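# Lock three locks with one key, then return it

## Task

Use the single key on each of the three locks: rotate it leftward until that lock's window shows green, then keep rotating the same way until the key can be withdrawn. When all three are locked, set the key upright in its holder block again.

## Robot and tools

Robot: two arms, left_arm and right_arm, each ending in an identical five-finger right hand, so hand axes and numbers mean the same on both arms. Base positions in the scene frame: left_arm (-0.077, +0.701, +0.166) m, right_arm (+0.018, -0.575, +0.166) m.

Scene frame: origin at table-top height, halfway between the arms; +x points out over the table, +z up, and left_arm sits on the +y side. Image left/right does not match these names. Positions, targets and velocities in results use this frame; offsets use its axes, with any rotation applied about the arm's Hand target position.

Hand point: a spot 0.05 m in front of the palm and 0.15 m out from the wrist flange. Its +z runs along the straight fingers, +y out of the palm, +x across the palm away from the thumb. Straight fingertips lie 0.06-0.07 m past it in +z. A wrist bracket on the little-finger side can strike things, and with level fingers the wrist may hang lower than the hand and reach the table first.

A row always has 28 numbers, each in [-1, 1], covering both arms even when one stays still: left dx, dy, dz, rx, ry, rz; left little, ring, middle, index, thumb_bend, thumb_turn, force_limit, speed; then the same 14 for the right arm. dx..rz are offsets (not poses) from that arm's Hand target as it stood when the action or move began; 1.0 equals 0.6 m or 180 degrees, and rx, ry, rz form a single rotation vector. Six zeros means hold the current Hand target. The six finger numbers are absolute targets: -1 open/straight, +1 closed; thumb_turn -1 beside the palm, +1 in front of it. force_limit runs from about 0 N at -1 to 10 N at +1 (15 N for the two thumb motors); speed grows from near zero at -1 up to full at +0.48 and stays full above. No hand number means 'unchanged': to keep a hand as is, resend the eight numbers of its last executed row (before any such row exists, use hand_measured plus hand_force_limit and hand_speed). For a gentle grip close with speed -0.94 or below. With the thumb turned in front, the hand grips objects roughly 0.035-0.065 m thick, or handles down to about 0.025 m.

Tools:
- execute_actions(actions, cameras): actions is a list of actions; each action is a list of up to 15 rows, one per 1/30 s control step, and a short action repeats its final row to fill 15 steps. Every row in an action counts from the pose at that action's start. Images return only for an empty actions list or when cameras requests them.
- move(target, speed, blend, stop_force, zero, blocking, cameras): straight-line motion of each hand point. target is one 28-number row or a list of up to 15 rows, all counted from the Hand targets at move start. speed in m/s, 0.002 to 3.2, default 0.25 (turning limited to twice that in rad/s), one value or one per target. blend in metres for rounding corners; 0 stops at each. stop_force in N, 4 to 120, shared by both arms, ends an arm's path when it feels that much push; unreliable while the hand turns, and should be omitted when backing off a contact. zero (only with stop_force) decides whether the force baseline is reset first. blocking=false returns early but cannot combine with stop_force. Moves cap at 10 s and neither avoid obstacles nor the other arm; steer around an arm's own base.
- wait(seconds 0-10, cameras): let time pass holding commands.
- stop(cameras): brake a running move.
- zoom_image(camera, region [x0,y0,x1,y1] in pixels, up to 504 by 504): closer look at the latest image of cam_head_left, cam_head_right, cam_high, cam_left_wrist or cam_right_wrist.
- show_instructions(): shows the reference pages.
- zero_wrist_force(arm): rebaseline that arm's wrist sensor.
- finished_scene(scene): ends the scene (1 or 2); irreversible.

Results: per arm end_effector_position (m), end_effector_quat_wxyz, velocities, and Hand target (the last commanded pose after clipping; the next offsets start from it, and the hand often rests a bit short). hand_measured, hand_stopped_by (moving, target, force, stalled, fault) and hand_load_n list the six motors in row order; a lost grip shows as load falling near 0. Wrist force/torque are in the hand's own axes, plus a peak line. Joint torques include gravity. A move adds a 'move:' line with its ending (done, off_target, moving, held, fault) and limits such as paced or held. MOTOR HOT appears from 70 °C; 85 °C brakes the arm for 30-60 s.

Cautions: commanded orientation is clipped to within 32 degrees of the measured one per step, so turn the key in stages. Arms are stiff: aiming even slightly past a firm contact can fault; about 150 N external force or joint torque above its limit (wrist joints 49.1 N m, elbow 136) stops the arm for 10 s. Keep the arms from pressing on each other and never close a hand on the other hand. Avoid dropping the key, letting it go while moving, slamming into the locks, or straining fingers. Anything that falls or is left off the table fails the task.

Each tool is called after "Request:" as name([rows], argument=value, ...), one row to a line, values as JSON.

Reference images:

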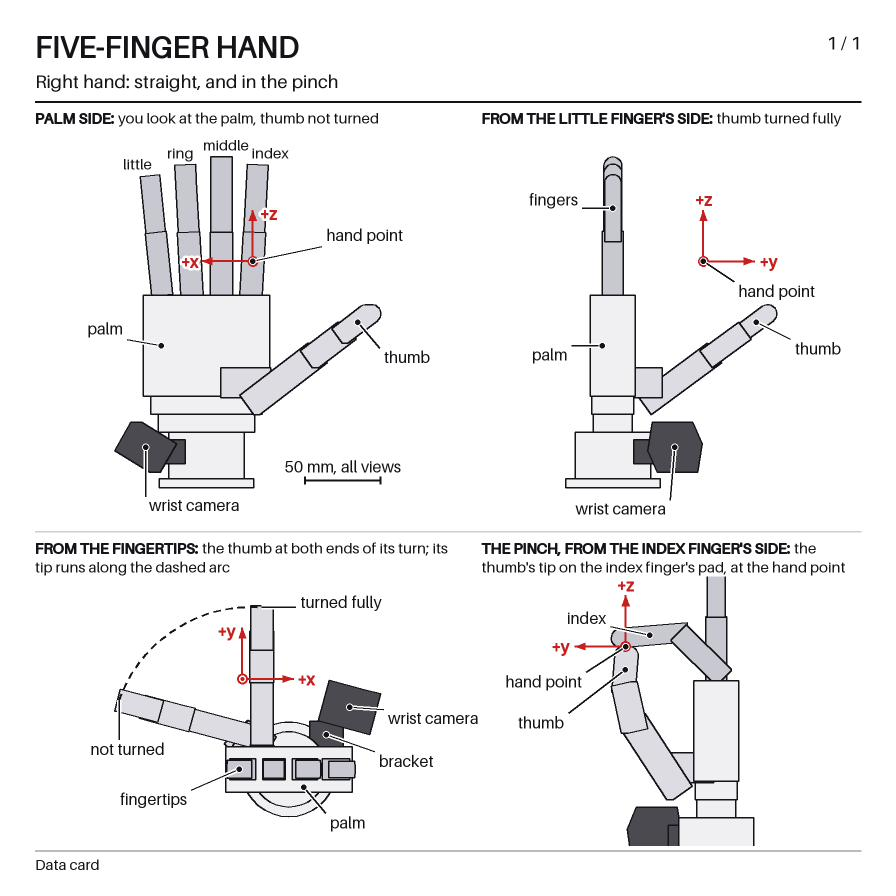

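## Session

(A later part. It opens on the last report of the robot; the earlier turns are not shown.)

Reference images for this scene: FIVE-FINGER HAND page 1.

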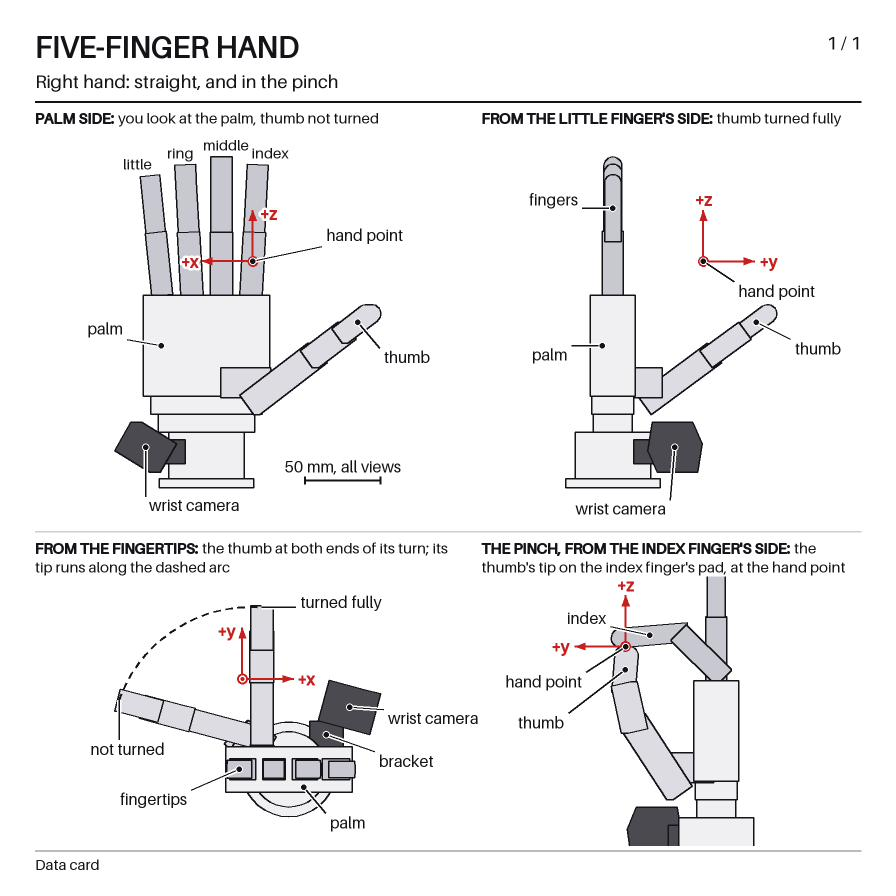

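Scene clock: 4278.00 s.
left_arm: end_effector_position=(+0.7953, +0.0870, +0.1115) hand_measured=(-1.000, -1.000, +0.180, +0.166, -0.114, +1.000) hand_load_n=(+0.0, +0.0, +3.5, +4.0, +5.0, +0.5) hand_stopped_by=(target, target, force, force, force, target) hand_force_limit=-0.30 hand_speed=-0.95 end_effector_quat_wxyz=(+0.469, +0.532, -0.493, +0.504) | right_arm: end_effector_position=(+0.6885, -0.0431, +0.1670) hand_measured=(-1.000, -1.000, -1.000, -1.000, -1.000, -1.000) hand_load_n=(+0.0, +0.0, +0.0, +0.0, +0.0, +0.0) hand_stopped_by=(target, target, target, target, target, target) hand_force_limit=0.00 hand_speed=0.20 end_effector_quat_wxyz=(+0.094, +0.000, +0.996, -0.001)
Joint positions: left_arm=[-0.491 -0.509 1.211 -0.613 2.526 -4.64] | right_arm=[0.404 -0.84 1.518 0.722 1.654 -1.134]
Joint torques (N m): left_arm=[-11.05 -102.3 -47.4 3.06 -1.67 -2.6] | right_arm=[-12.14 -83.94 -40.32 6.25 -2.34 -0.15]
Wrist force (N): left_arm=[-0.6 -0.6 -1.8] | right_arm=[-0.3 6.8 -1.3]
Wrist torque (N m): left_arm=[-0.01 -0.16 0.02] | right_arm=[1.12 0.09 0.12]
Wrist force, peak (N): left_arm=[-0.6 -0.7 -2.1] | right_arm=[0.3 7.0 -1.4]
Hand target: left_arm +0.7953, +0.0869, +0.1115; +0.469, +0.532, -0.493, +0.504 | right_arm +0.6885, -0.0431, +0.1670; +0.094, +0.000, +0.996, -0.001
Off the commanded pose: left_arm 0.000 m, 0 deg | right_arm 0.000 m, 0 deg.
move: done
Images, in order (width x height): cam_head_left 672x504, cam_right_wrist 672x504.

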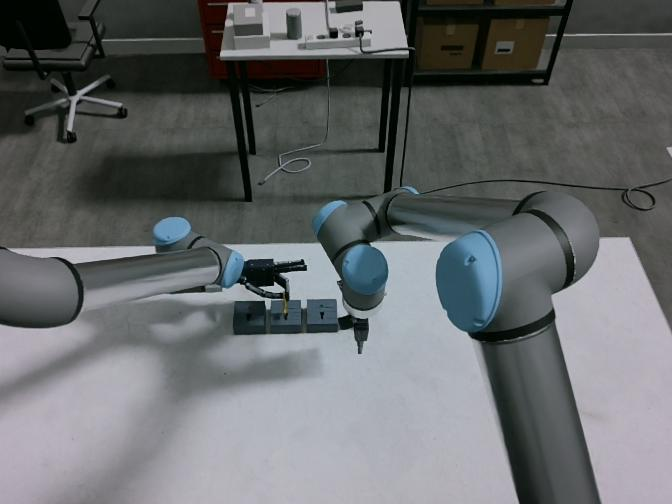

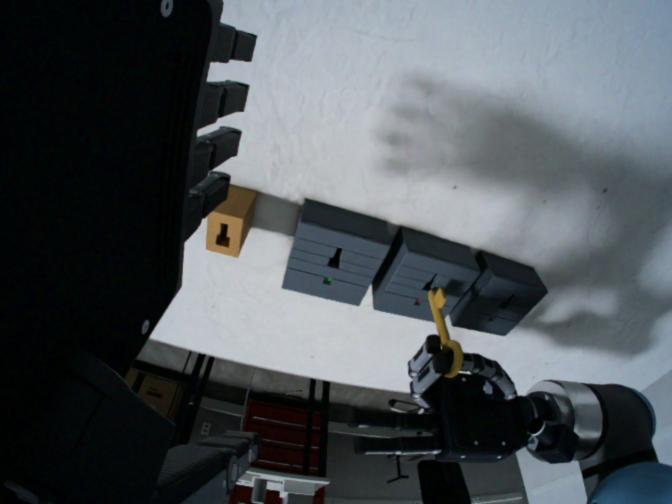

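Request:
move([
  [0,0,-0.0308,0,0,0,-1,-1,0.4,0.4,0.2,1,-0.3,-0.95,0,0,0,0,0,0,-1,-1,-1,-1,-1,-1,0,0.2],
], speed=0.015, stop_force=4, cameras=["cam_right_wrist","cam_head_left"])

Request:
zoom_image(camera="cam_right_wrist", region=[370, 230, 480, 340])

Request:
zoom_image(camera="cam_head_left", region=[253, 285, 313, 345])

Scene clock: 4289.53 s.
left_arm: end_effector_position=(+0.7953, +0.0869, +0.0931) hand_measured=(-1.000, -1.000, +0.180, +0.166, -0.114, +1.000) hand_load_n=(+0.0, +0.0, +3.5, +4.0, +5.0, +0.5) hand_stopped_by=(target, target, force, force, force, target) hand_force_limit=-0.30 hand_speed=-0.95 end_effector_quat_wxyz=(+0.469, +0.532, -0.493, +0.504) | right_arm: end_effector_position=(+0.6885, -0.0431, +0.1670) hand_measured=(-1.000, -1.000, -1.000, -1.000, -1.000, -1.000) hand_load_n=(+0.0, +0.0, +0.0, +0.0, +0.0, +0.0) hand_stopped_by=(target, target, target, target, target, target) hand_force_limit=0.00 hand_speed=0.20 end_effector_quat_wxyz=(+0.094, +0.000, +0.996, -0.001)
Joint positions: left_arm=[-0.491 -0.488 1.207 -0.629 2.525 -4.64] | right_arm=[0.404 -0.84 1.518 0.722 1.654 -1.134]
Joint torques (N m): left_arm=[-12.83 -101.94 -44.27 -4.95 -1.7 0.28] | right_arm=[-11.49 -84.57 -39.1 6.15 -2.19 -0.41]
Wrist force (N): left_arm=[-0.6 -0.6 -1.8] | right_arm=[0.1 6.8 -1.0]
Wrist torque (N m): left_arm=[0.00 -0.14 0.00] | right_arm=[1.09 0.02 0.14]
Wrist force, peak (N): left_arm=[-1.0 -0.6 -2.2] | right_arm=[-0.3 7.1 -1.3]
Hand target: left_arm +0.7953, +0.0869, +0.0931; +0.469, +0.532, -0.493, +0.504 | right_arm +0.6885, -0.0431, +0.1670; +0.094, +0.000, +0.996, -0.001
Off the commanded pose: left_arm 0.000 m, 0 deg | right_arm 0.000 m, 0 deg.
move: done
Images, in order (width x height): cam_head_left 672x504, cam_right_wrist 672x504.

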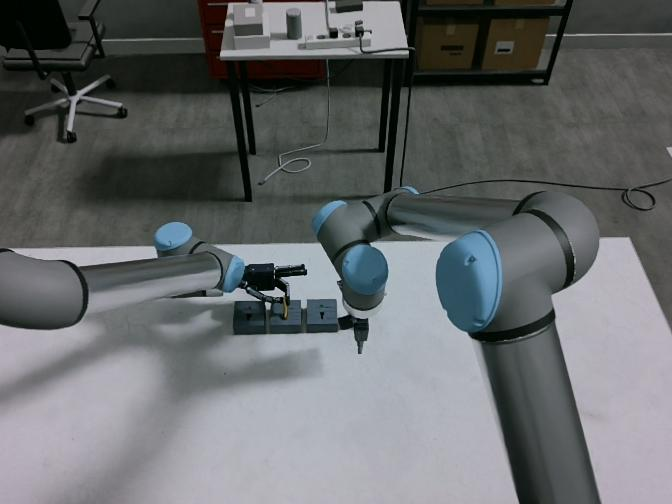

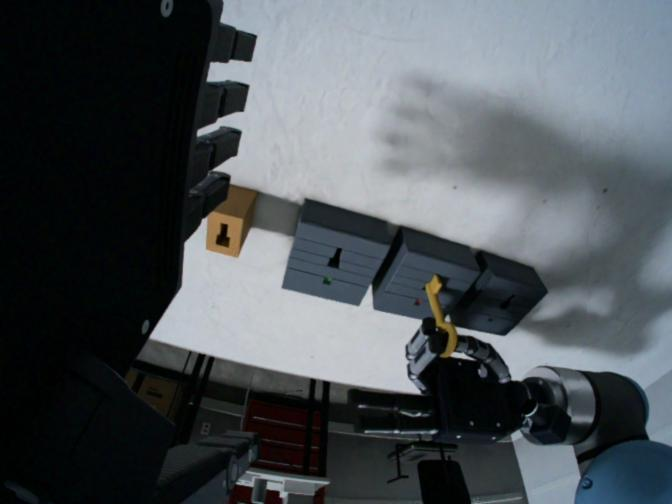

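Scaled by 4.582 from the camera's 672x504 image, which has a finer 960x720 frame.

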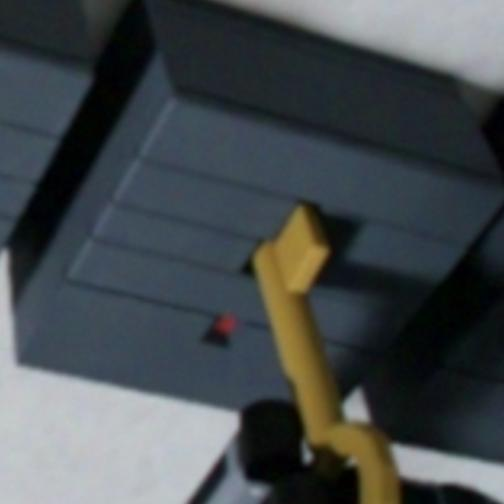

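Scaled by 8.400 from the camera's 672x504 image, which has a finer 960x720 frame.

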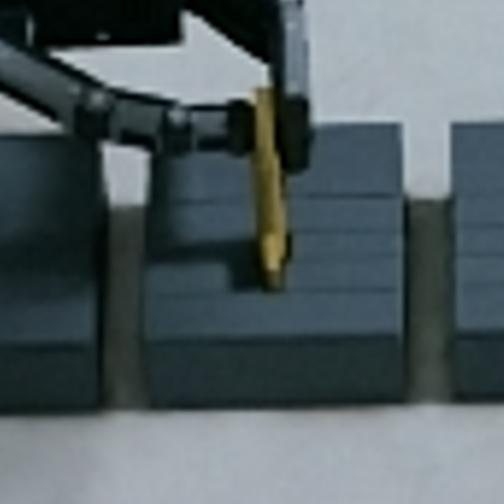

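Request:
move([
  [0,0,-0.0452,0,0,0,-1,-1,0.4,0.4,0.2,1,-0.3,-0.95,0,0,0,0,0,0,-1,-1,-1,-1,-1,-1,0,0.2],
], speed=0.015, stop_force=5, cameras=["cam_right_wrist","cam_head_left"])

Request:
zoom_image(camera="cam_right_wrist", region=[370, 230, 480, 340])

Request:
zoom_image(camera="cam_head_left", region=[253, 285, 313, 345])

Scene clock: 4300.80 s.
left_arm: end_effector_position=(+0.7953, +0.0869, +0.0695) hand_measured=(-1.000, -1.000, +0.180, +0.166, -0.114, +1.000) hand_load_n=(+0.0, +0.0, +3.5, +4.5, +4.5, -1.0) hand_stopped_by=(target, target, force, force, force, target) hand_force_limit=-0.30 hand_speed=-0.95 end_effector_quat_wxyz=(+0.469, +0.532, -0.493, +0.504) | right_arm: end_effector_position=(+0.6885, -0.0431, +0.1670) hand_measured=(-1.000, -1.000, -1.000, -1.000, -1.000, -1.000) hand_load_n=(+0.0, +0.0, +0.0, +0.0, +0.0, +0.0) hand_stopped_by=(target, target, target, target, target, target) hand_force_limit=0.00 hand_speed=0.20 end_effector_quat_wxyz=(+0.094, +0.000, +0.996, -0.001)
Joint positions: left_arm=[-0.491 -0.46 1.2 -0.649 2.525 -4.64] | right_arm=[0.404 -0.84 1.518 0.722 1.654 -1.134]
Joint torques (N m): left_arm=[-11.04 -120.26 -20.04 3.11 -0.92 1.5] | right_arm=[-11.94 -84.02 -39.51 6.26 -2.3 -0.81]
Wrist force (N): left_arm=[-0.4 -0.8 -1.9] | right_arm=[0.0 7.1 -1.4]
Wrist torque (N m): left_arm=[0.01 -0.11 0.01] | right_arm=[1.17 0.04 0.15]
Wrist force, peak (N): left_arm=[7.7 -1.4 -1.9] | right_arm=[0.0 7.2 -1.5]
Hand target: left_arm +0.7953, +0.0869, +0.0695; +0.469, +0.532, -0.493, +0.504 (not the last commanded pose) | right_arm +0.6885, -0.0431, +0.1670; +0.094, +0.000, +0.996, -0.001
Off the commanded pose: left_arm 0.004 m, 0 deg | right_arm 0.000 m, 0 deg.
move: contact (left_arm)
Images, in order (width x height): cam_head_left 672x504, cam_right_wrist 672x504.

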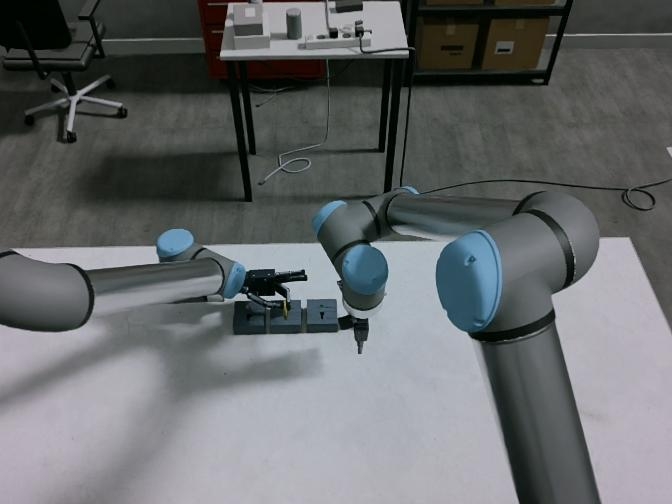

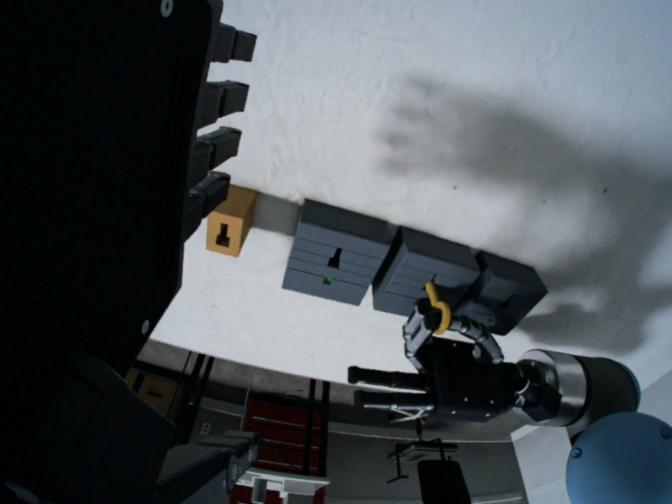

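Scaled by 4.582 from the camera's 672x504 image, which has a finer 960x720 frame.

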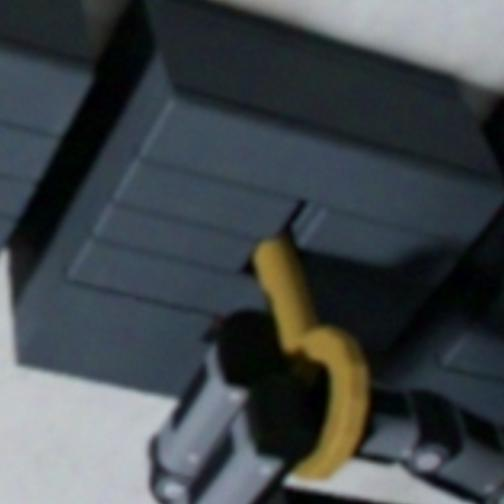

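Scaled by 8.400 from the camera's 672x504 image, which has a finer 960x720 frame.

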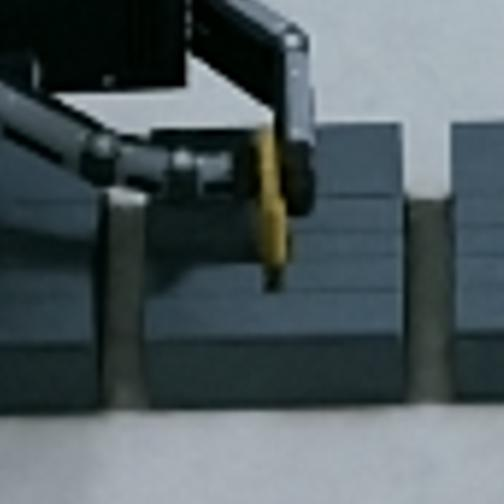

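Request:
move([
  [0.0009,0.0051,0,0,0,0.0833,-1,-1,0.4,0.4,0.2,1,-0.3,-0.95,0,-0.2,0.08,0,0,0,-1,-1,-1,-1,-1,-1,0,0.2],
  [0.0005,0.0102,0,0,0,0.1667,-1,-1,0.4,0.4,0.2,1,-0.3,-0.95,0,-0.2,0.08,0,0,0,-1,-1,-1,-1,-1,-1,0,0.2],
  [-0.0013,0.0151,0,0,0,0.25,-1,-1,0.4,0.4,0.2,1,-0.3,-0.95,0,-0.2,0.08,0,0,0,-1,-1,-1,-1,-1,-1,0,0.2],
], speed=[0.1,0.1,0.1], blend=[0.001,0.001,0], stop_force=20, cameras=["cam_right_wrist","cam_head_left","cam_left_wrist"])

Request:
zoom_image(camera="cam_head_left", region=[253, 285, 313, 345])

Scene clock: 4352.03 s.
left_arm: end_effector_position=(+0.7945, +0.0960, +0.0695) hand_measured=(-1.000, -1.000, +0.180, +0.166, -0.114, +1.000) hand_load_n=(+0.0, +0.0, +2.5, +3.5, +4.0, +0.5) hand_stopped_by=(target, target, force, force, force, target) hand_force_limit=-0.30 hand_speed=-0.95 end_effector_quat_wxyz=(+0.240, +0.680, -0.252, +0.645) | right_arm: end_effector_position=(+0.6885, -0.1631, +0.2150) hand_measured=(-1.000, -1.000, -1.000, -1.000, -1.000, -1.000) hand_load_n=(+0.0, +0.0, +0.0, +0.0, +0.0, +0.0) hand_stopped_by=(target, target, target, target, target, target) hand_force_limit=0.00 hand_speed=0.20 end_effector_quat_wxyz=(+0.094, +0.000, +0.996, -0.001)
Joint positions: left_arm=[-0.666 -0.647 1.651 -0.952 1.568 -4.713] | right_arm=[0.244 -0.981 1.667 0.703 1.626 -1.292]
Joint torques (N m): left_arm=[-8.87 -105.33 -12.79 -6.17 -2.67 -2.47] | right_arm=[-17.33 -86.58 -18.41 0.18 -2.94 -1.97]
Wrist force (N): left_arm=[-2.0 1.5 -0.8] | right_arm=[-0.6 6.7 -1.0]
Wrist torque (N m): left_arm=[-0.07 -0.17 0.14] | right_arm=[1.10 0.13 0.37]
Wrist force, peak (N): left_arm=[-2.4 1.8 -0.6] | right_arm=[0.3 7.7 -1.1]
Hand target: left_arm +0.7945, +0.0960, +0.0695; +0.240, +0.680, -0.252, +0.645 | right_arm +0.6885, -0.1631, +0.2150; +0.094, +0.000, +0.996, -0.001
Off the commanded pose: left_arm 0.000 m, 0 deg | right_arm 0.000 m, 0 deg.
move: done
Images, in order (width x height): cam_head_left 672x504, cam_left_wrist 672x504, cam_right_wrist 672x504.

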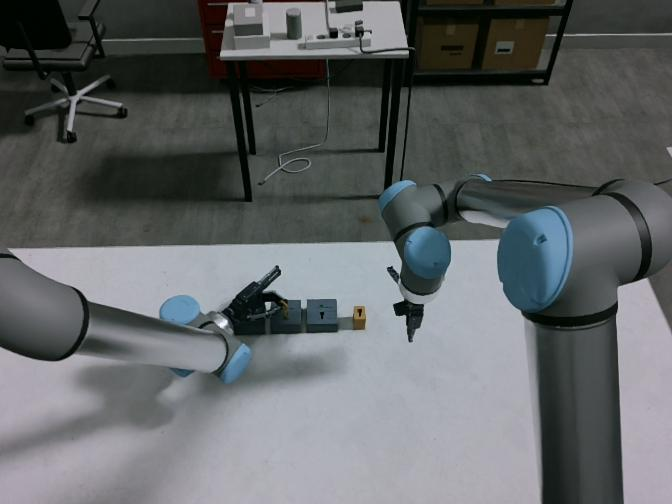

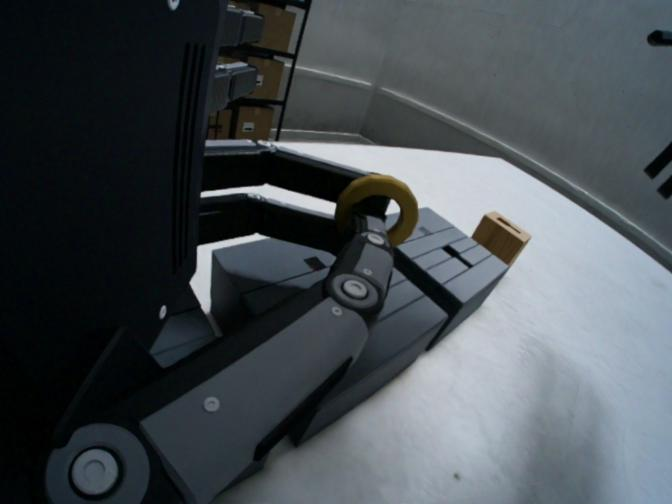

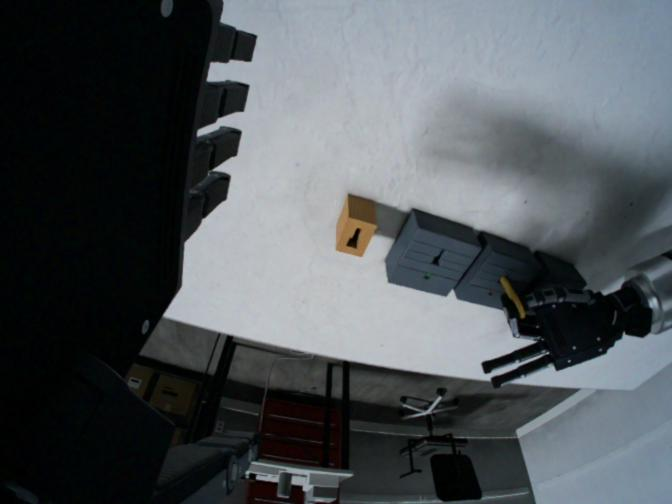

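Scaled by 8.400 from the camera's 672x504 image, which has a finer 960x720 frame.

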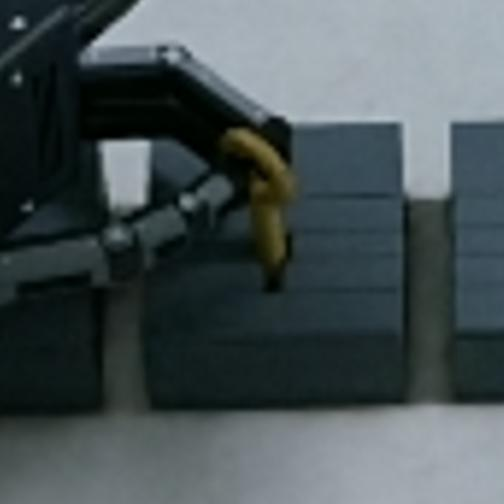

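Request:
move([
  [-0.0030,0.0043,0,0,0,0.0833,-1,-1,0.4,0.4,0.2,1,-0.3,-0.95,0,0,0,0,0,0,-1,-1,-1,-1,-1,-1,0,0.2],
  [-0.0069,0.0076,0,0,0,0.1667,-1,-1,0.4,0.4,0.2,1,-0.3,-0.95,0,0,0,0,0,0,-1,-1,-1,-1,-1,-1,0,0.2],
  [-0.0116,0.0098,0,0,0,0.25,-1,-1,0.4,0.4,0.2,1,-0.3,-0.95,0,0,0,0,0,0,-1,-1,-1,-1,-1,-1,0,0.2],
  [-0.0149,0.0105,0,0,0,0.3056,-1,-1,0.4,0.4,0.2,1,-0.3,-0.95,0,0,0,0,0,0,-1,-1,-1,-1,-1,-1,0,0.2],
], speed=[0.1,0.1,0.1,0.1], blend=[0.001,0.001,0.001,0], stop_force=20, cameras=["cam_right_wrist","cam_head_left","cam_left_wrist"])

Request:
zoom_image(camera="cam_head_left", region=[253, 285, 313, 345])

Scene clock: 4370.67 s.
left_arm: end_effector_position=(+0.7856, +0.1023, +0.0695) hand_measured=(-1.000, -1.000, +0.180, +0.166, -0.116, +1.000) hand_load_n=(+0.0, +0.0, +8.0, +0.0, +9.5, +2.0) hand_stopped_by=(target, target, force, force, force, target) hand_force_limit=-0.30 hand_speed=-0.95 end_effector_quat_wxyz=(-0.085, +0.720, +0.090, +0.683) | right_arm: end_effector_position=(+0.6885, -0.1631, +0.2150) hand_measured=(-1.000, -1.000, -1.000, -1.000, -1.000, -1.000) hand_load_n=(+0.0, +0.0, +0.0, -0.5, +0.0, +0.0) hand_stopped_by=(target, target, target, target, target, target) hand_force_limit=0.00 hand_speed=0.20 end_effector_quat_wxyz=(+0.094, +0.000, +0.996, -0.001)
Joint positions: left_arm=[-0.955 -0.597 1.529 -0.767 0.322 -4.869] | right_arm=[0.244 -0.981 1.667 0.703 1.626 -1.292]
Joint torques (N m): left_arm=[-3.68 -86.66 -31.51 5.6 -5.52 -2.6] | right_arm=[-17.26 -84.32 -17.3 0.2 -3.18 -2.34]
Wrist force (N): left_arm=[-1.5 9.2 -4.2] | right_arm=[-0.1 6.9 -1.3]
Wrist torque (N m): left_arm=[-0.18 -0.06 0.21] | right_arm=[1.14 0.06 0.40]
Wrist force, peak (N): left_arm=[-0.2 10.3 -3.6] | right_arm=[-0.3 7.3 -1.3]
Hand target: left_arm +0.7856, +0.1023, +0.0695; -0.085, +0.720, +0.090, +0.683 | right_arm +0.6885, -0.1631, +0.2150; +0.094, +0.000, +0.996, -0.001
Off the commanded pose: left_arm 0.000 m, 0 deg | right_arm 0.000 m, 0 deg.
move: done
Images, in order (width x height): cam_head_left 672x504, cam_left_wrist 672x504, cam_right_wrist 672x504.

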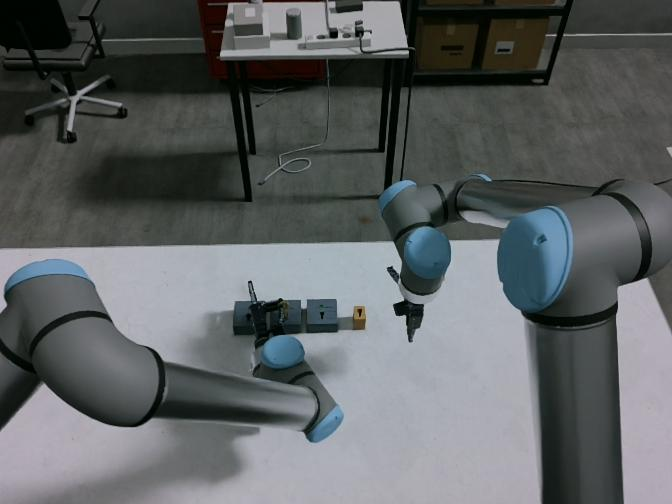

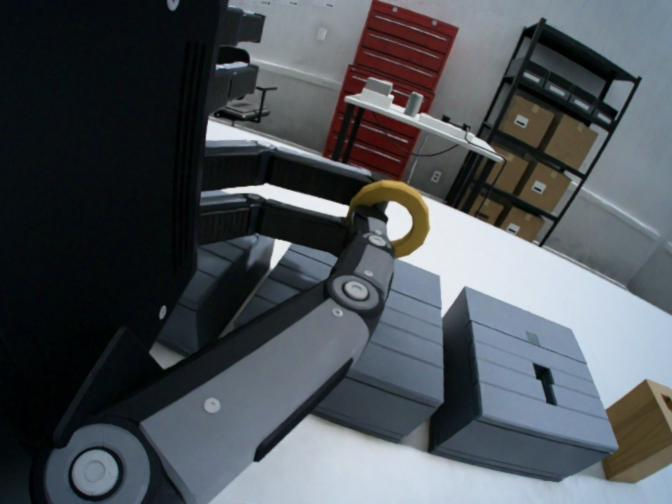

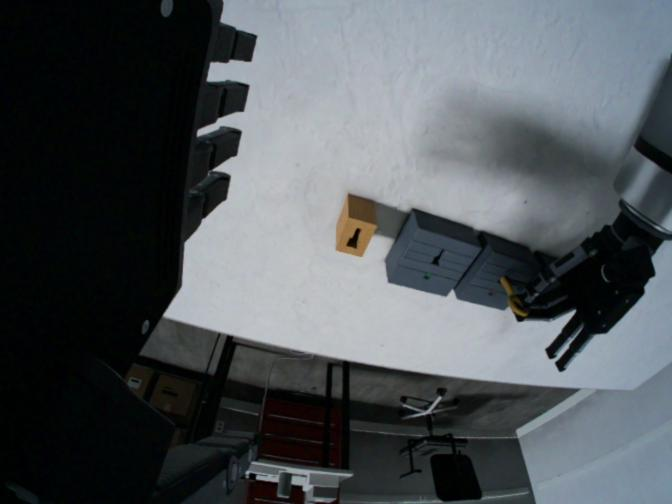

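Scaled by 8.400 from the camera's 672x504 image, which has a finer 960x720 frame.

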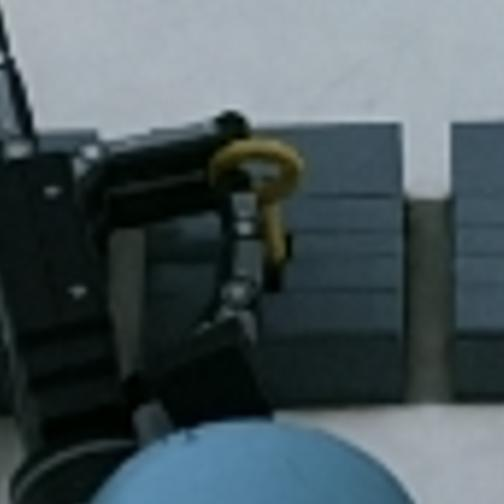

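Request:
move(target=[0,0,0,0,0,0,-1,-1,-0.7,-0.7,-0.8,1,-0.3,-0.5,0,0,0,0,0,0,-1,-1,-1,-1,-1,-1,0,0.2], cameras=[])

Request:
move([
  [-0.0367,0.0425,0,0,0,0,-1,-1,-0.7,-0.7,-0.8,1,-0.3,-0.5,0,0,0,0,0,0,-1,-1,-1,-1,-1,-1,0,0.2],
  [-0.0967,0.1,0.1,0,0,0,-1,-1,-0.7,-0.7,-0.8,1,-0.3,-0.5,0,0,0,0,0,0,-1,-1,-1,-1,-1,-1,0,0.2],
  [-0.0677,0.1128,0.1342,0,0,-0.5744,-1,-1,-0.7,-0.7,-0.8,1,-0.3,-0.5,0,0,0,0,0,0,-1,-1,-1,-1,-1,-1,0,0.2],
], speed=[0.06,0.2,0.3], blend=[0.003,0.02,0], cameras=["cam_head_left","cam_left_wrist"])

Request:
zoom_image(camera="cam_head_left", region=[253, 285, 313, 345])

Scene clock: 4442.50 s.
left_arm: end_effector_position=(+0.7856, +0.1023, +0.0695) hand_measured=(-1.000, -1.000, -0.700, -0.700, -0.800, +1.000) hand_load_n=(+0.0, +0.0, +0.0, +0.0, -0.5, +0.5) hand_stopped_by=(target, target, target, target, target, target) hand_force_limit=-0.30 hand_speed=-0.50 end_effector_quat_wxyz=(-0.085, +0.720, +0.090, +0.683) | right_arm: end_effector_position=(+0.6885, -0.1631, +0.2150) hand_measured=(-1.000, -1.000, -1.000, -1.000, -1.000, -1.000) hand_load_n=(+0.0, +0.0, -0.5, +0.0, +0.0, +0.0) hand_stopped_by=(target, target, target, target, target, target) hand_force_limit=0.00 hand_speed=0.20 end_effector_quat_wxyz=(+0.094, +0.000, +0.996, -0.001)
Joint positions: left_arm=[-0.955 -0.597 1.529 -0.767 0.322 -4.869] | right_arm=[0.244 -0.981 1.667 0.703 1.626 -1.292]
Joint torques (N m): left_arm=[-2.07 -106.28 -30.96 -3.24 1.35 -2.34] | right_arm=[-18.37 -85.33 -17.85 0.23 -3.1 -2.11]
Wrist force (N): left_arm=[-0.5 -0.9 -2.0] | right_arm=[-0.3 6.9 -1.4]
Wrist torque (N m): left_arm=[-0.11 -0.07 0.05] | right_arm=[1.14 0.08 0.40]
Wrist force, peak (N): left_arm=[0.1 10.0 -4.1] | right_arm=[-0.3 7.3 -1.4]
Hand target: left_arm +0.7856, +0.1023, +0.0695; -0.085, +0.720, +0.090, +0.683 | right_arm +0.6885, -0.1631, +0.2150; +0.094, +0.000, +0.996, -0.001
Off the commanded pose: left_arm 0.000 m, 0 deg | right_arm 0.000 m, 0 deg.
move: done
No camera images: "cameras" was empty.

Scene clock: 4447.10 s.
left_arm: end_effector_position=(+0.7450, +0.1700, +0.1501) hand_measured=(-1.000, -1.000, -0.700, -0.700, -0.800, +1.000) hand_load_n=(+0.0, +0.0, +0.0, +0.0, +0.0, +0.0) hand_stopped_by=(target, target, target, target, target, target) hand_force_limit=-0.30 hand_speed=-0.50 end_effector_quat_wxyz=(+0.483, +0.517, -0.509, +0.490) | right_arm: end_effector_position=(+0.6885, -0.1631, +0.2150) hand_measured=(-1.000, -1.000, -1.000, -1.000, -1.000, -1.000) hand_load_n=(+0.0, +0.0, +0.0, +0.0, +0.0, +0.0) hand_stopped_by=(target, target, target, target, target, target) hand_force_limit=0.00 hand_speed=0.20 end_effector_quat_wxyz=(+0.094, +0.000, +0.996, -0.001) end_effector_velocity=(+0.003, +0.002, +0.002) end_effector_angular_velocity=(+0.001, -0.005, +0.000)
Joint positions: left_arm=[-0.434 -0.625 1.378 -0.645 2.641 -4.618] | right_arm=[0.244 -0.981 1.667 0.703 1.626 -1.292]
Joint velocities: left_arm=[within noise] | right_arm=[0.001 0 -0.005 0 0 0.001]
Joint torques (N m): left_arm=[8.47 -93.86 -42.84 3.38 2.05 3.63] | right_arm=[-16.76 -84.7 -18.06 0.38 -3.17 -2.08]
Wrist force (N): left_arm=[-0.1 -0.8 -1.8] | right_arm=[-0.2 6.7 -1.5]
Wrist torque (N m): left_arm=[-0.04 -0.14 -0.11] | right_arm=[1.13 0.07 0.40]
Wrist force, peak (N): left_arm=[0.4 -0.8 -3.4] | right_arm=[-0.2 7.3 -1.0]
Hand target: left_arm +0.7450, +0.1700, +0.1501; +0.483, +0.517, -0.509, +0.490 | right_arm +0.6885, -0.1631, +0.2150; +0.094, +0.000, +0.996, -0.001
Off the commanded pose: left_arm 0.000 m, 0 deg | right_arm 0.000 m, 0 deg.
move: done
Images, in order (width x height): cam_head_left 672x504, cam_left_wrist 672x504.

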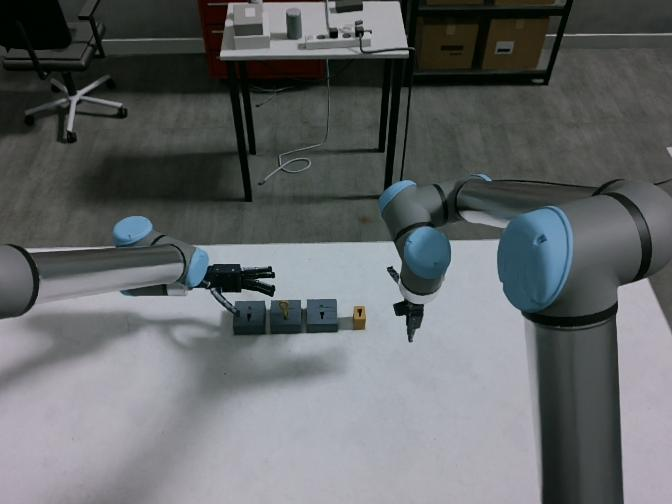

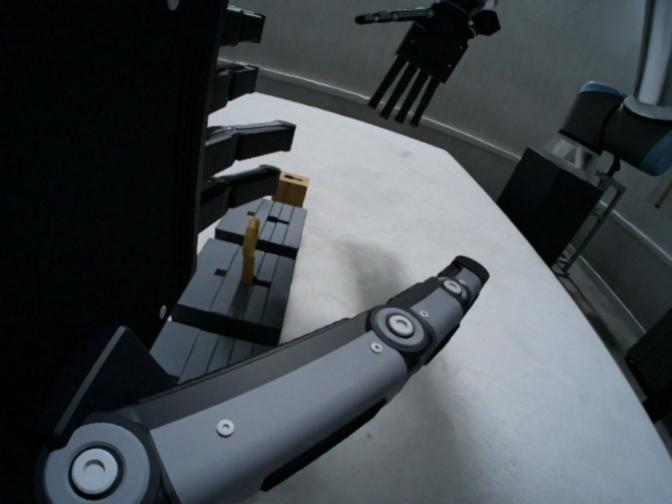

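Scaled by 8.400 from the camera's 672x504 image, which has a finer 960x720 frame.

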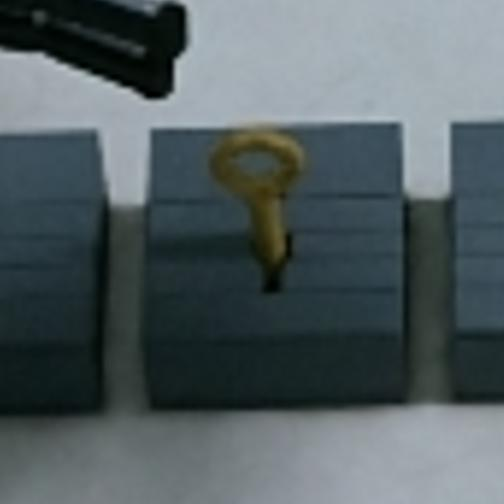

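Request:
move([
  [0,-0.0093,-0.06,0,0,0,-1,-1,1,-1,-0.8,1,-0.3,0,0,0,0,0,0,0,-1,-1,-1,-1,-1,-1,0,0.2],
  [0,-0.0093,-0.1235,0,0,0,-1,-1,1,-1,-0.8,1,-0.3,0,0,0,0,0,0,0,-1,-1,-1,-1,-1,-1,0,0.2],
], speed=[0.1,0.08], blend=[0.003,0], stop_force=8, cameras=["cam_head_left","cam_left_wrist"])

Request:
zoom_image(camera="cam_head_left", region=[253, 285, 313, 345])

Request:
zoom_image(camera="cam_left_wrist", region=[170, 140, 350, 320])

Scene clock: 4480.53 s.
left_arm: end_effector_position=(+0.7450, +0.1644, +0.0760) hand_measured=(-1.000, -1.000, +1.000, -1.000, -0.800, +1.000) hand_load_n=(+0.0, +0.0, +0.0, +0.0, +0.0, +0.5) hand_stopped_by=(target, target, target, target, target, target) hand_force_limit=-0.30 hand_speed=0.00 end_effector_quat_wxyz=(+0.483, +0.517, -0.509, +0.490) | right_arm: end_effector_position=(+0.6885, -0.1631, +0.2150) hand_measured=(-1.000, -1.000, -1.000, -1.000, -1.000, -1.000) hand_load_n=(+0.0, +0.0, -0.5, +0.0, +0.0, +0.0) hand_stopped_by=(target, target, target, target, target, target) hand_force_limit=0.00 hand_speed=0.20 end_effector_quat_wxyz=(+0.094, +0.000, +0.996, -0.001)
Joint positions: left_arm=[-0.44 -0.535 1.359 -0.716 2.635 -4.619] | right_arm=[0.244 -0.981 1.667 0.703 1.626 -1.292]
Joint torques (N m): left_arm=[-13.35 -96.74 -41.77 -4.42 -0.79 -2.77] | right_arm=[-16.13 -87.05 -18.1 0.35 -2.95 -2.16]
Wrist force (N): left_arm=[-0.3 -0.4 -1.6] | right_arm=[-0.4 6.9 -1.1]
Wrist torque (N m): left_arm=[-0.01 -0.12 0.07] | right_arm=[1.13 0.09 0.38]
Wrist force, peak (N): left_arm=[-1.3 -0.1 -1.8] | right_arm=[-0.4 7.3 -1.2]
Hand target: left_arm +0.7450, +0.1644, +0.0760; +0.483, +0.517, -0.509, +0.490 | right_arm +0.6885, -0.1631, +0.2150; +0.094, +0.000, +0.996, -0.001
Off the commanded pose: left_arm 0.000 m, 0 deg | right_arm 0.000 m, 0 deg.
move: done
Images, in order (width x height): cam_head_left 672x504, cam_left_wrist 672x504.

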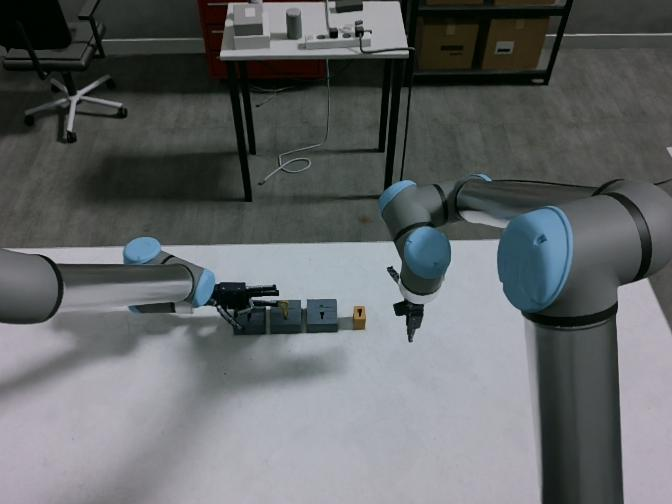

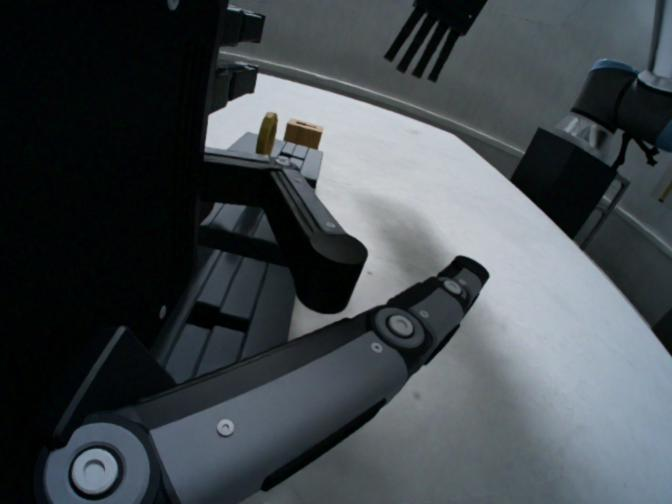

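Scaled by 8.400 from the camera's 672x504 image, which has a finer 960x720 frame.

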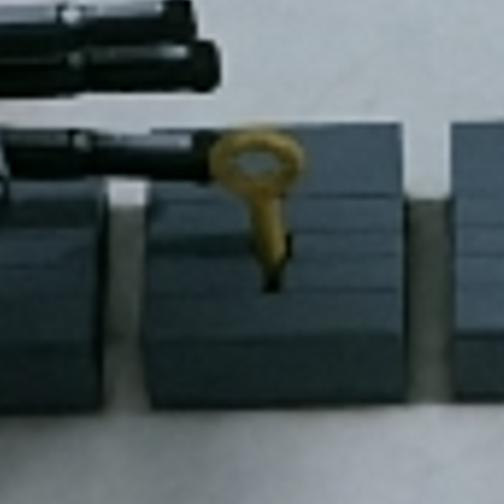

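Scaled by 2.800 from the camera's 672x504 image, which has a finer 960x720 frame.

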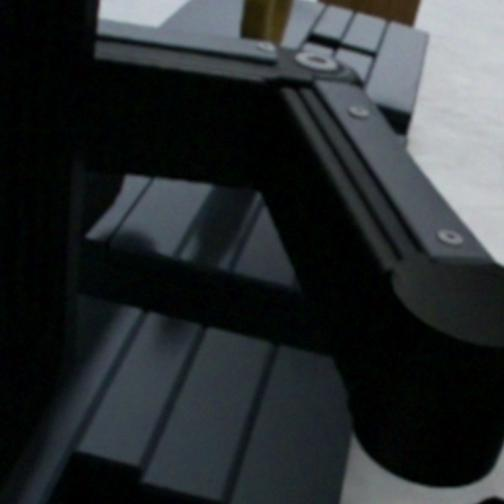

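Request:
move([
  [0.0133,0,0,0,0,0,-1,-1,1,-1,-0.8,1,-0.3,0,0,0,0,0,0,0,-1,-1,-1,-1,-1,-1,0,0.2],
  [0.0133,-0.0117,0,0,0,0,-1,-1,1,-1,-0.8,1,-0.3,0,0,0,0,0,0,0,-1,-1,-1,-1,-1,-1,0,0.2],
], speed=0.05, blend=[0.001,0], stop_force=6, cameras=["cam_head_left","cam_head_right"])

Request:
zoom_image(camera="cam_head_left", region=[253, 285, 313, 345])

Request:
zoom_image(camera="cam_head_right", region=[230, 280, 330, 355])

Scene clock: 4528.20 s.
left_arm: end_effector_position=(+0.7530, +0.1574, +0.0760) hand_measured=(-1.000, -1.000, +1.000, -1.000, -0.800, +1.000) hand_load_n=(+0.0, +0.0, +0.0, +0.0, +0.0, +0.0) hand_stopped_by=(target, target, target, target, target, target) hand_force_limit=-0.30 hand_speed=0.00 end_effector_quat_wxyz=(+0.483, +0.517, -0.509, +0.490) | right_arm: end_effector_position=(+0.6885, -0.1631, +0.2150) hand_measured=(-1.000, -1.000, -1.000, -1.000, -1.000, -1.000) hand_load_n=(+0.0, -0.5, +0.0, +0.0, +0.0, +0.0) hand_stopped_by=(target, target, target, target, target, target) hand_force_limit=0.00 hand_speed=0.20 end_effector_quat_wxyz=(+0.094, +0.000, +0.996, -0.001)
Joint positions: left_arm=[-0.443 -0.524 1.332 -0.702 2.633 -4.62] | right_arm=[0.244 -0.981 1.667 0.703 1.626 -1.292]
Joint torques (N m): left_arm=[-14.08 -96.25 -42.09 3.46 -1.52 -2.24] | right_arm=[-17.09 -86.36 -18.33 0.5 -3.17 -1.87]
Wrist force (N): left_arm=[-0.3 -0.4 -1.6] | right_arm=[-0.2 7.1 -1.1]
Wrist torque (N m): left_arm=[0.00 -0.13 0.07] | right_arm=[1.15 0.06 0.40]
Wrist force, peak (N): left_arm=[-0.5 -0.6 -2.1] | right_arm=[-0.1 7.3 -1.6]
Hand target: left_arm +0.7530, +0.1574, +0.0760; +0.483, +0.517, -0.509, +0.490 | right_arm +0.6885, -0.1631, +0.2150; +0.094, +0.000, +0.996, -0.001
Off the commanded pose: left_arm 0.000 m, 0 deg | right_arm 0.000 m, 0 deg.
move: done
Images, in order (width x height): cam_head_left 672x504, cam_head_right 672x504.

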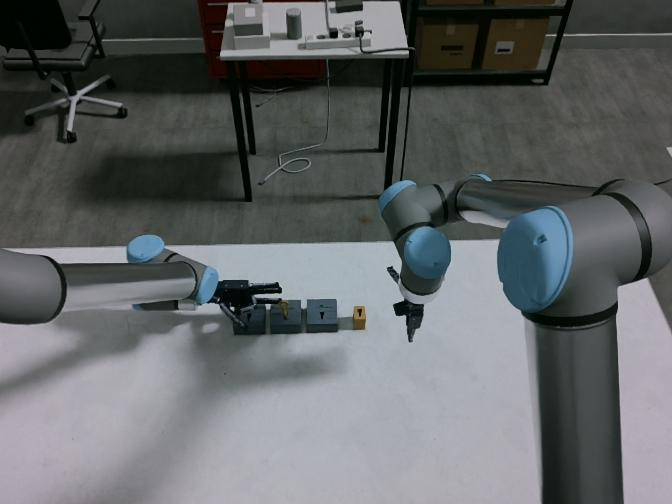

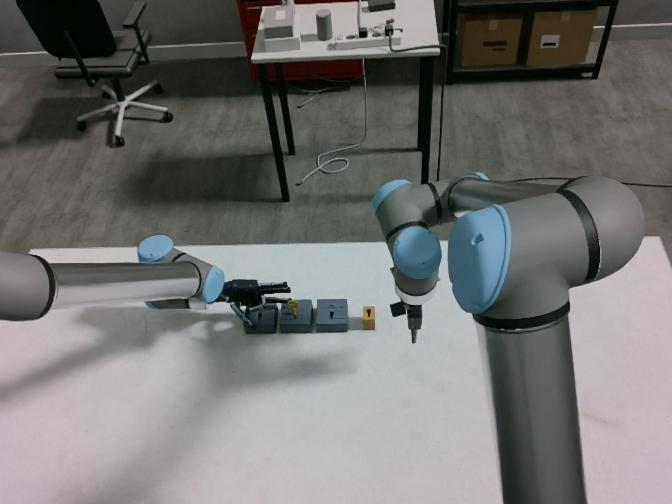

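Scaled by 8.400 from the camera's 672x504 image, which has a finer 960x720 frame.

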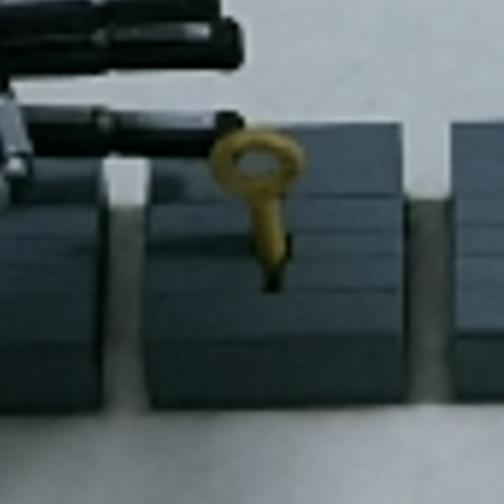

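Scaled by 5.040 from the camera's 672x504 image, which has a finer 960x720 frame.

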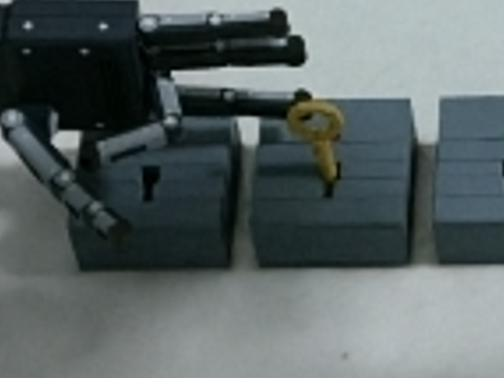

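Request:
move([
  [-0.005,0.005,0,0,0,0,-1,-1,1,-1,-0.8,1,-0.3,0,0,0,0,0,0,0,-1,-1,-1,-1,-1,-1,0,0.2],
  [-0.0217,0.005,0,0,0,0,-1,-1,1,-1,-0.8,1,-0.3,0,0,0,0,0,0,0,-1,-1,-1,-1,-1,-1,0,0.2],
], speed=0.03, blend=[0.001,0], stop_force=8, cameras=["cam_head_left"])

Request:
zoom_image(camera="cam_head_left", region=[253, 285, 313, 345])

Scene clock: 4543.97 s.
left_arm: end_effector_position=(+0.7399, +0.1604, +0.0760) hand_measured=(-1.000, -1.000, +1.000, -1.000, -0.800, +1.000) hand_load_n=(+0.0, +0.0, +0.0, +0.0, +0.0, +0.0) hand_stopped_by=(target, target, target, target, target, target) hand_force_limit=-0.30 hand_speed=0.00 end_effector_quat_wxyz=(+0.483, +0.517, -0.509, +0.490) | right_arm: end_effector_position=(+0.6885, -0.1631, +0.2150) hand_measured=(-1.000, -1.000, -1.000, -1.000, -1.000, -1.000) hand_load_n=(+0.0, +0.5, +0.0, +0.0, +0.0, +0.0) hand_stopped_by=(target, target, target, target, target, target) hand_force_limit=0.00 hand_speed=0.20 end_effector_quat_wxyz=(+0.094, +0.000, +0.996, -0.001)
Joint positions: left_arm=[-0.446 -0.54 1.369 -0.723 2.629 -4.621] | right_arm=[0.244 -0.981 1.667 0.703 1.626 -1.292]
Joint torques (N m): left_arm=[-12.48 -113.48 -17.54 -4.49 -1.85 -2.48] | right_arm=[-16.4 -85.06 -17.95 0.44 -3.29 -1.78]
Wrist force (N): left_arm=[-0.1 -0.3 -1.8] | right_arm=[-0.1 6.9 -1.5]
Wrist torque (N m): left_arm=[0.00 -0.15 0.08] | right_arm=[1.15 0.05 0.40]
Wrist force, peak (N): left_arm=[-0.2 -0.5 -2.2] | right_arm=[-0.3 7.2 -1.7]
Hand target: left_arm +0.7399, +0.1604, +0.0760; +0.483, +0.517, -0.509, +0.490 | right_arm +0.6885, -0.1631, +0.2150; +0.094, +0.000, +0.996, -0.001
Off the commanded pose: left_arm 0.000 m, 0 deg | right_arm 0.000 m, 0 deg.
move: done
Images, in order (width x height): cam_head_left 672x504.

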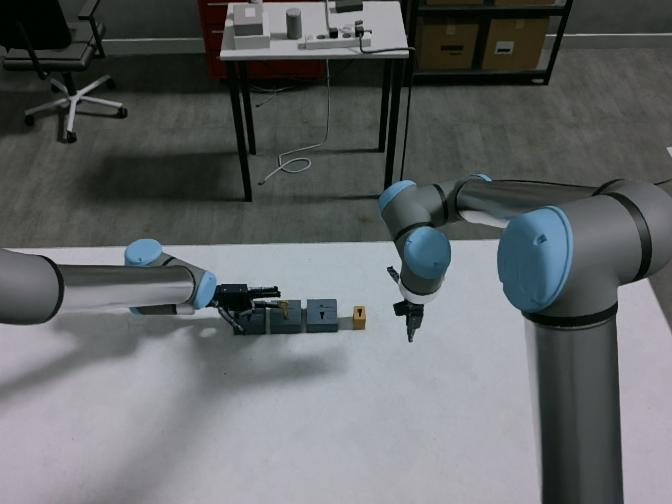

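Scaled by 8.400 from the camera's 672x504 image, which has a finer 960x720 frame.

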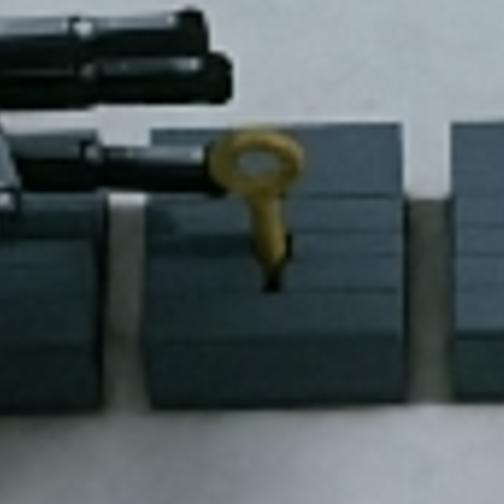

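Request:
move([
  [-0.0133,0,0,0,0,0,-1,-1,1,-1,-0.8,1,-0.3,0,0,0,0,0,0,0,-1,-1,-1,-1,-1,-1,0,0.2],
], speed=0.03, stop_force=8, cameras=["cam_head_left"])

Request:
zoom_image(camera="cam_head_left", region=[253, 285, 313, 345])

Scene clock: 4553.23 s.
left_arm: end_effector_position=(+0.7320, +0.1604, +0.0760) hand_measured=(-1.000, -1.000, +1.000, -1.000, -0.800, +1.000) hand_load_n=(+0.0, +0.0, +0.0, +0.0, +0.0, +0.0) hand_stopped_by=(target, target, target, target, target, target) hand_force_limit=-0.30 hand_speed=0.00 end_effector_quat_wxyz=(+0.483, +0.517, -0.509, +0.490) | right_arm: end_effector_position=(+0.6885, -0.1631, +0.2150) hand_measured=(-1.000, -1.000, -1.000, -1.000, -1.000, -1.000) hand_load_n=(+0.0, +0.0, +0.0, +0.0, +0.0, +0.0) hand_stopped_by=(target, target, target, target, target, target) hand_force_limit=0.00 hand_speed=0.20 end_effector_quat_wxyz=(+0.094, +0.000, +0.996, -0.001)
Joint positions: left_arm=[-0.451 -0.548 1.39 -0.736 2.625 -4.622] | right_arm=[0.244 -0.981 1.667 0.703 1.626 -1.292]
Joint torques (N m): left_arm=[-12.75 -113.16 -16.72 -4.73 -1.82 -2.56] | right_arm=[-17.59 -85.37 -18.07 0.43 -2.98 -1.71]
Wrist force (N): left_arm=[-0.6 -0.5 -1.9] | right_arm=[0.0 7.1 -1.4]
Wrist torque (N m): left_arm=[-0.03 -0.09 0.05] | right_arm=[1.18 0.05 0.41]
Wrist force, peak (N): left_arm=[-0.6 -0.3 -2.1] | right_arm=[0.0 7.3 -1.3]
Hand target: left_arm +0.7320, +0.1604, +0.0760; +0.483, +0.517, -0.509, +0.490 | right_arm +0.6885, -0.1631, +0.2150; +0.094, +0.000, +0.996, -0.001
Off the commanded pose: left_arm 0.000 m, 0 deg | right_arm 0.000 m, 0 deg.
move: done
Images, in order (width x height): cam_head_left 672x504.

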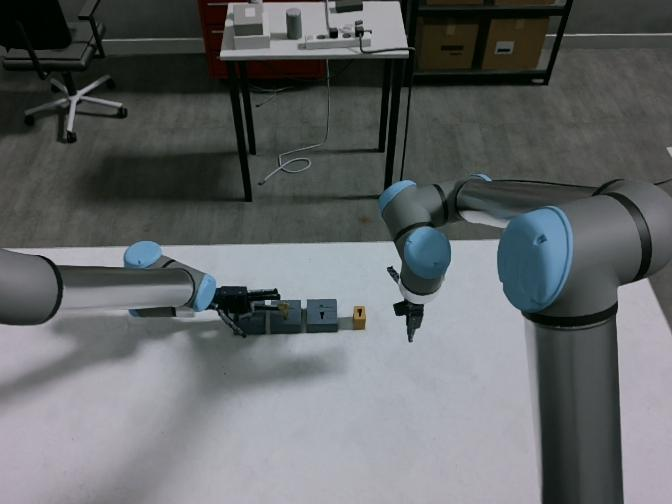

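Scaled by 8.400 from the camera's 672x504 image, which has a finer 960x720 frame.

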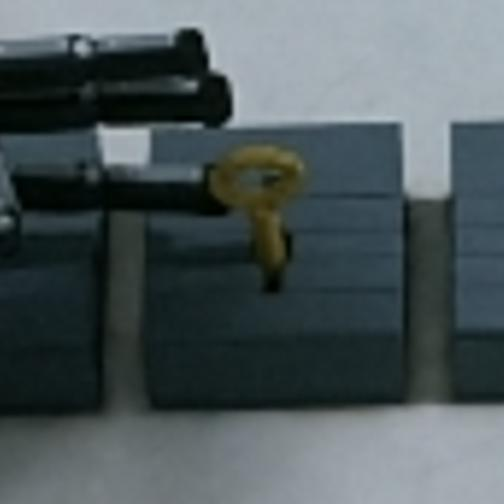

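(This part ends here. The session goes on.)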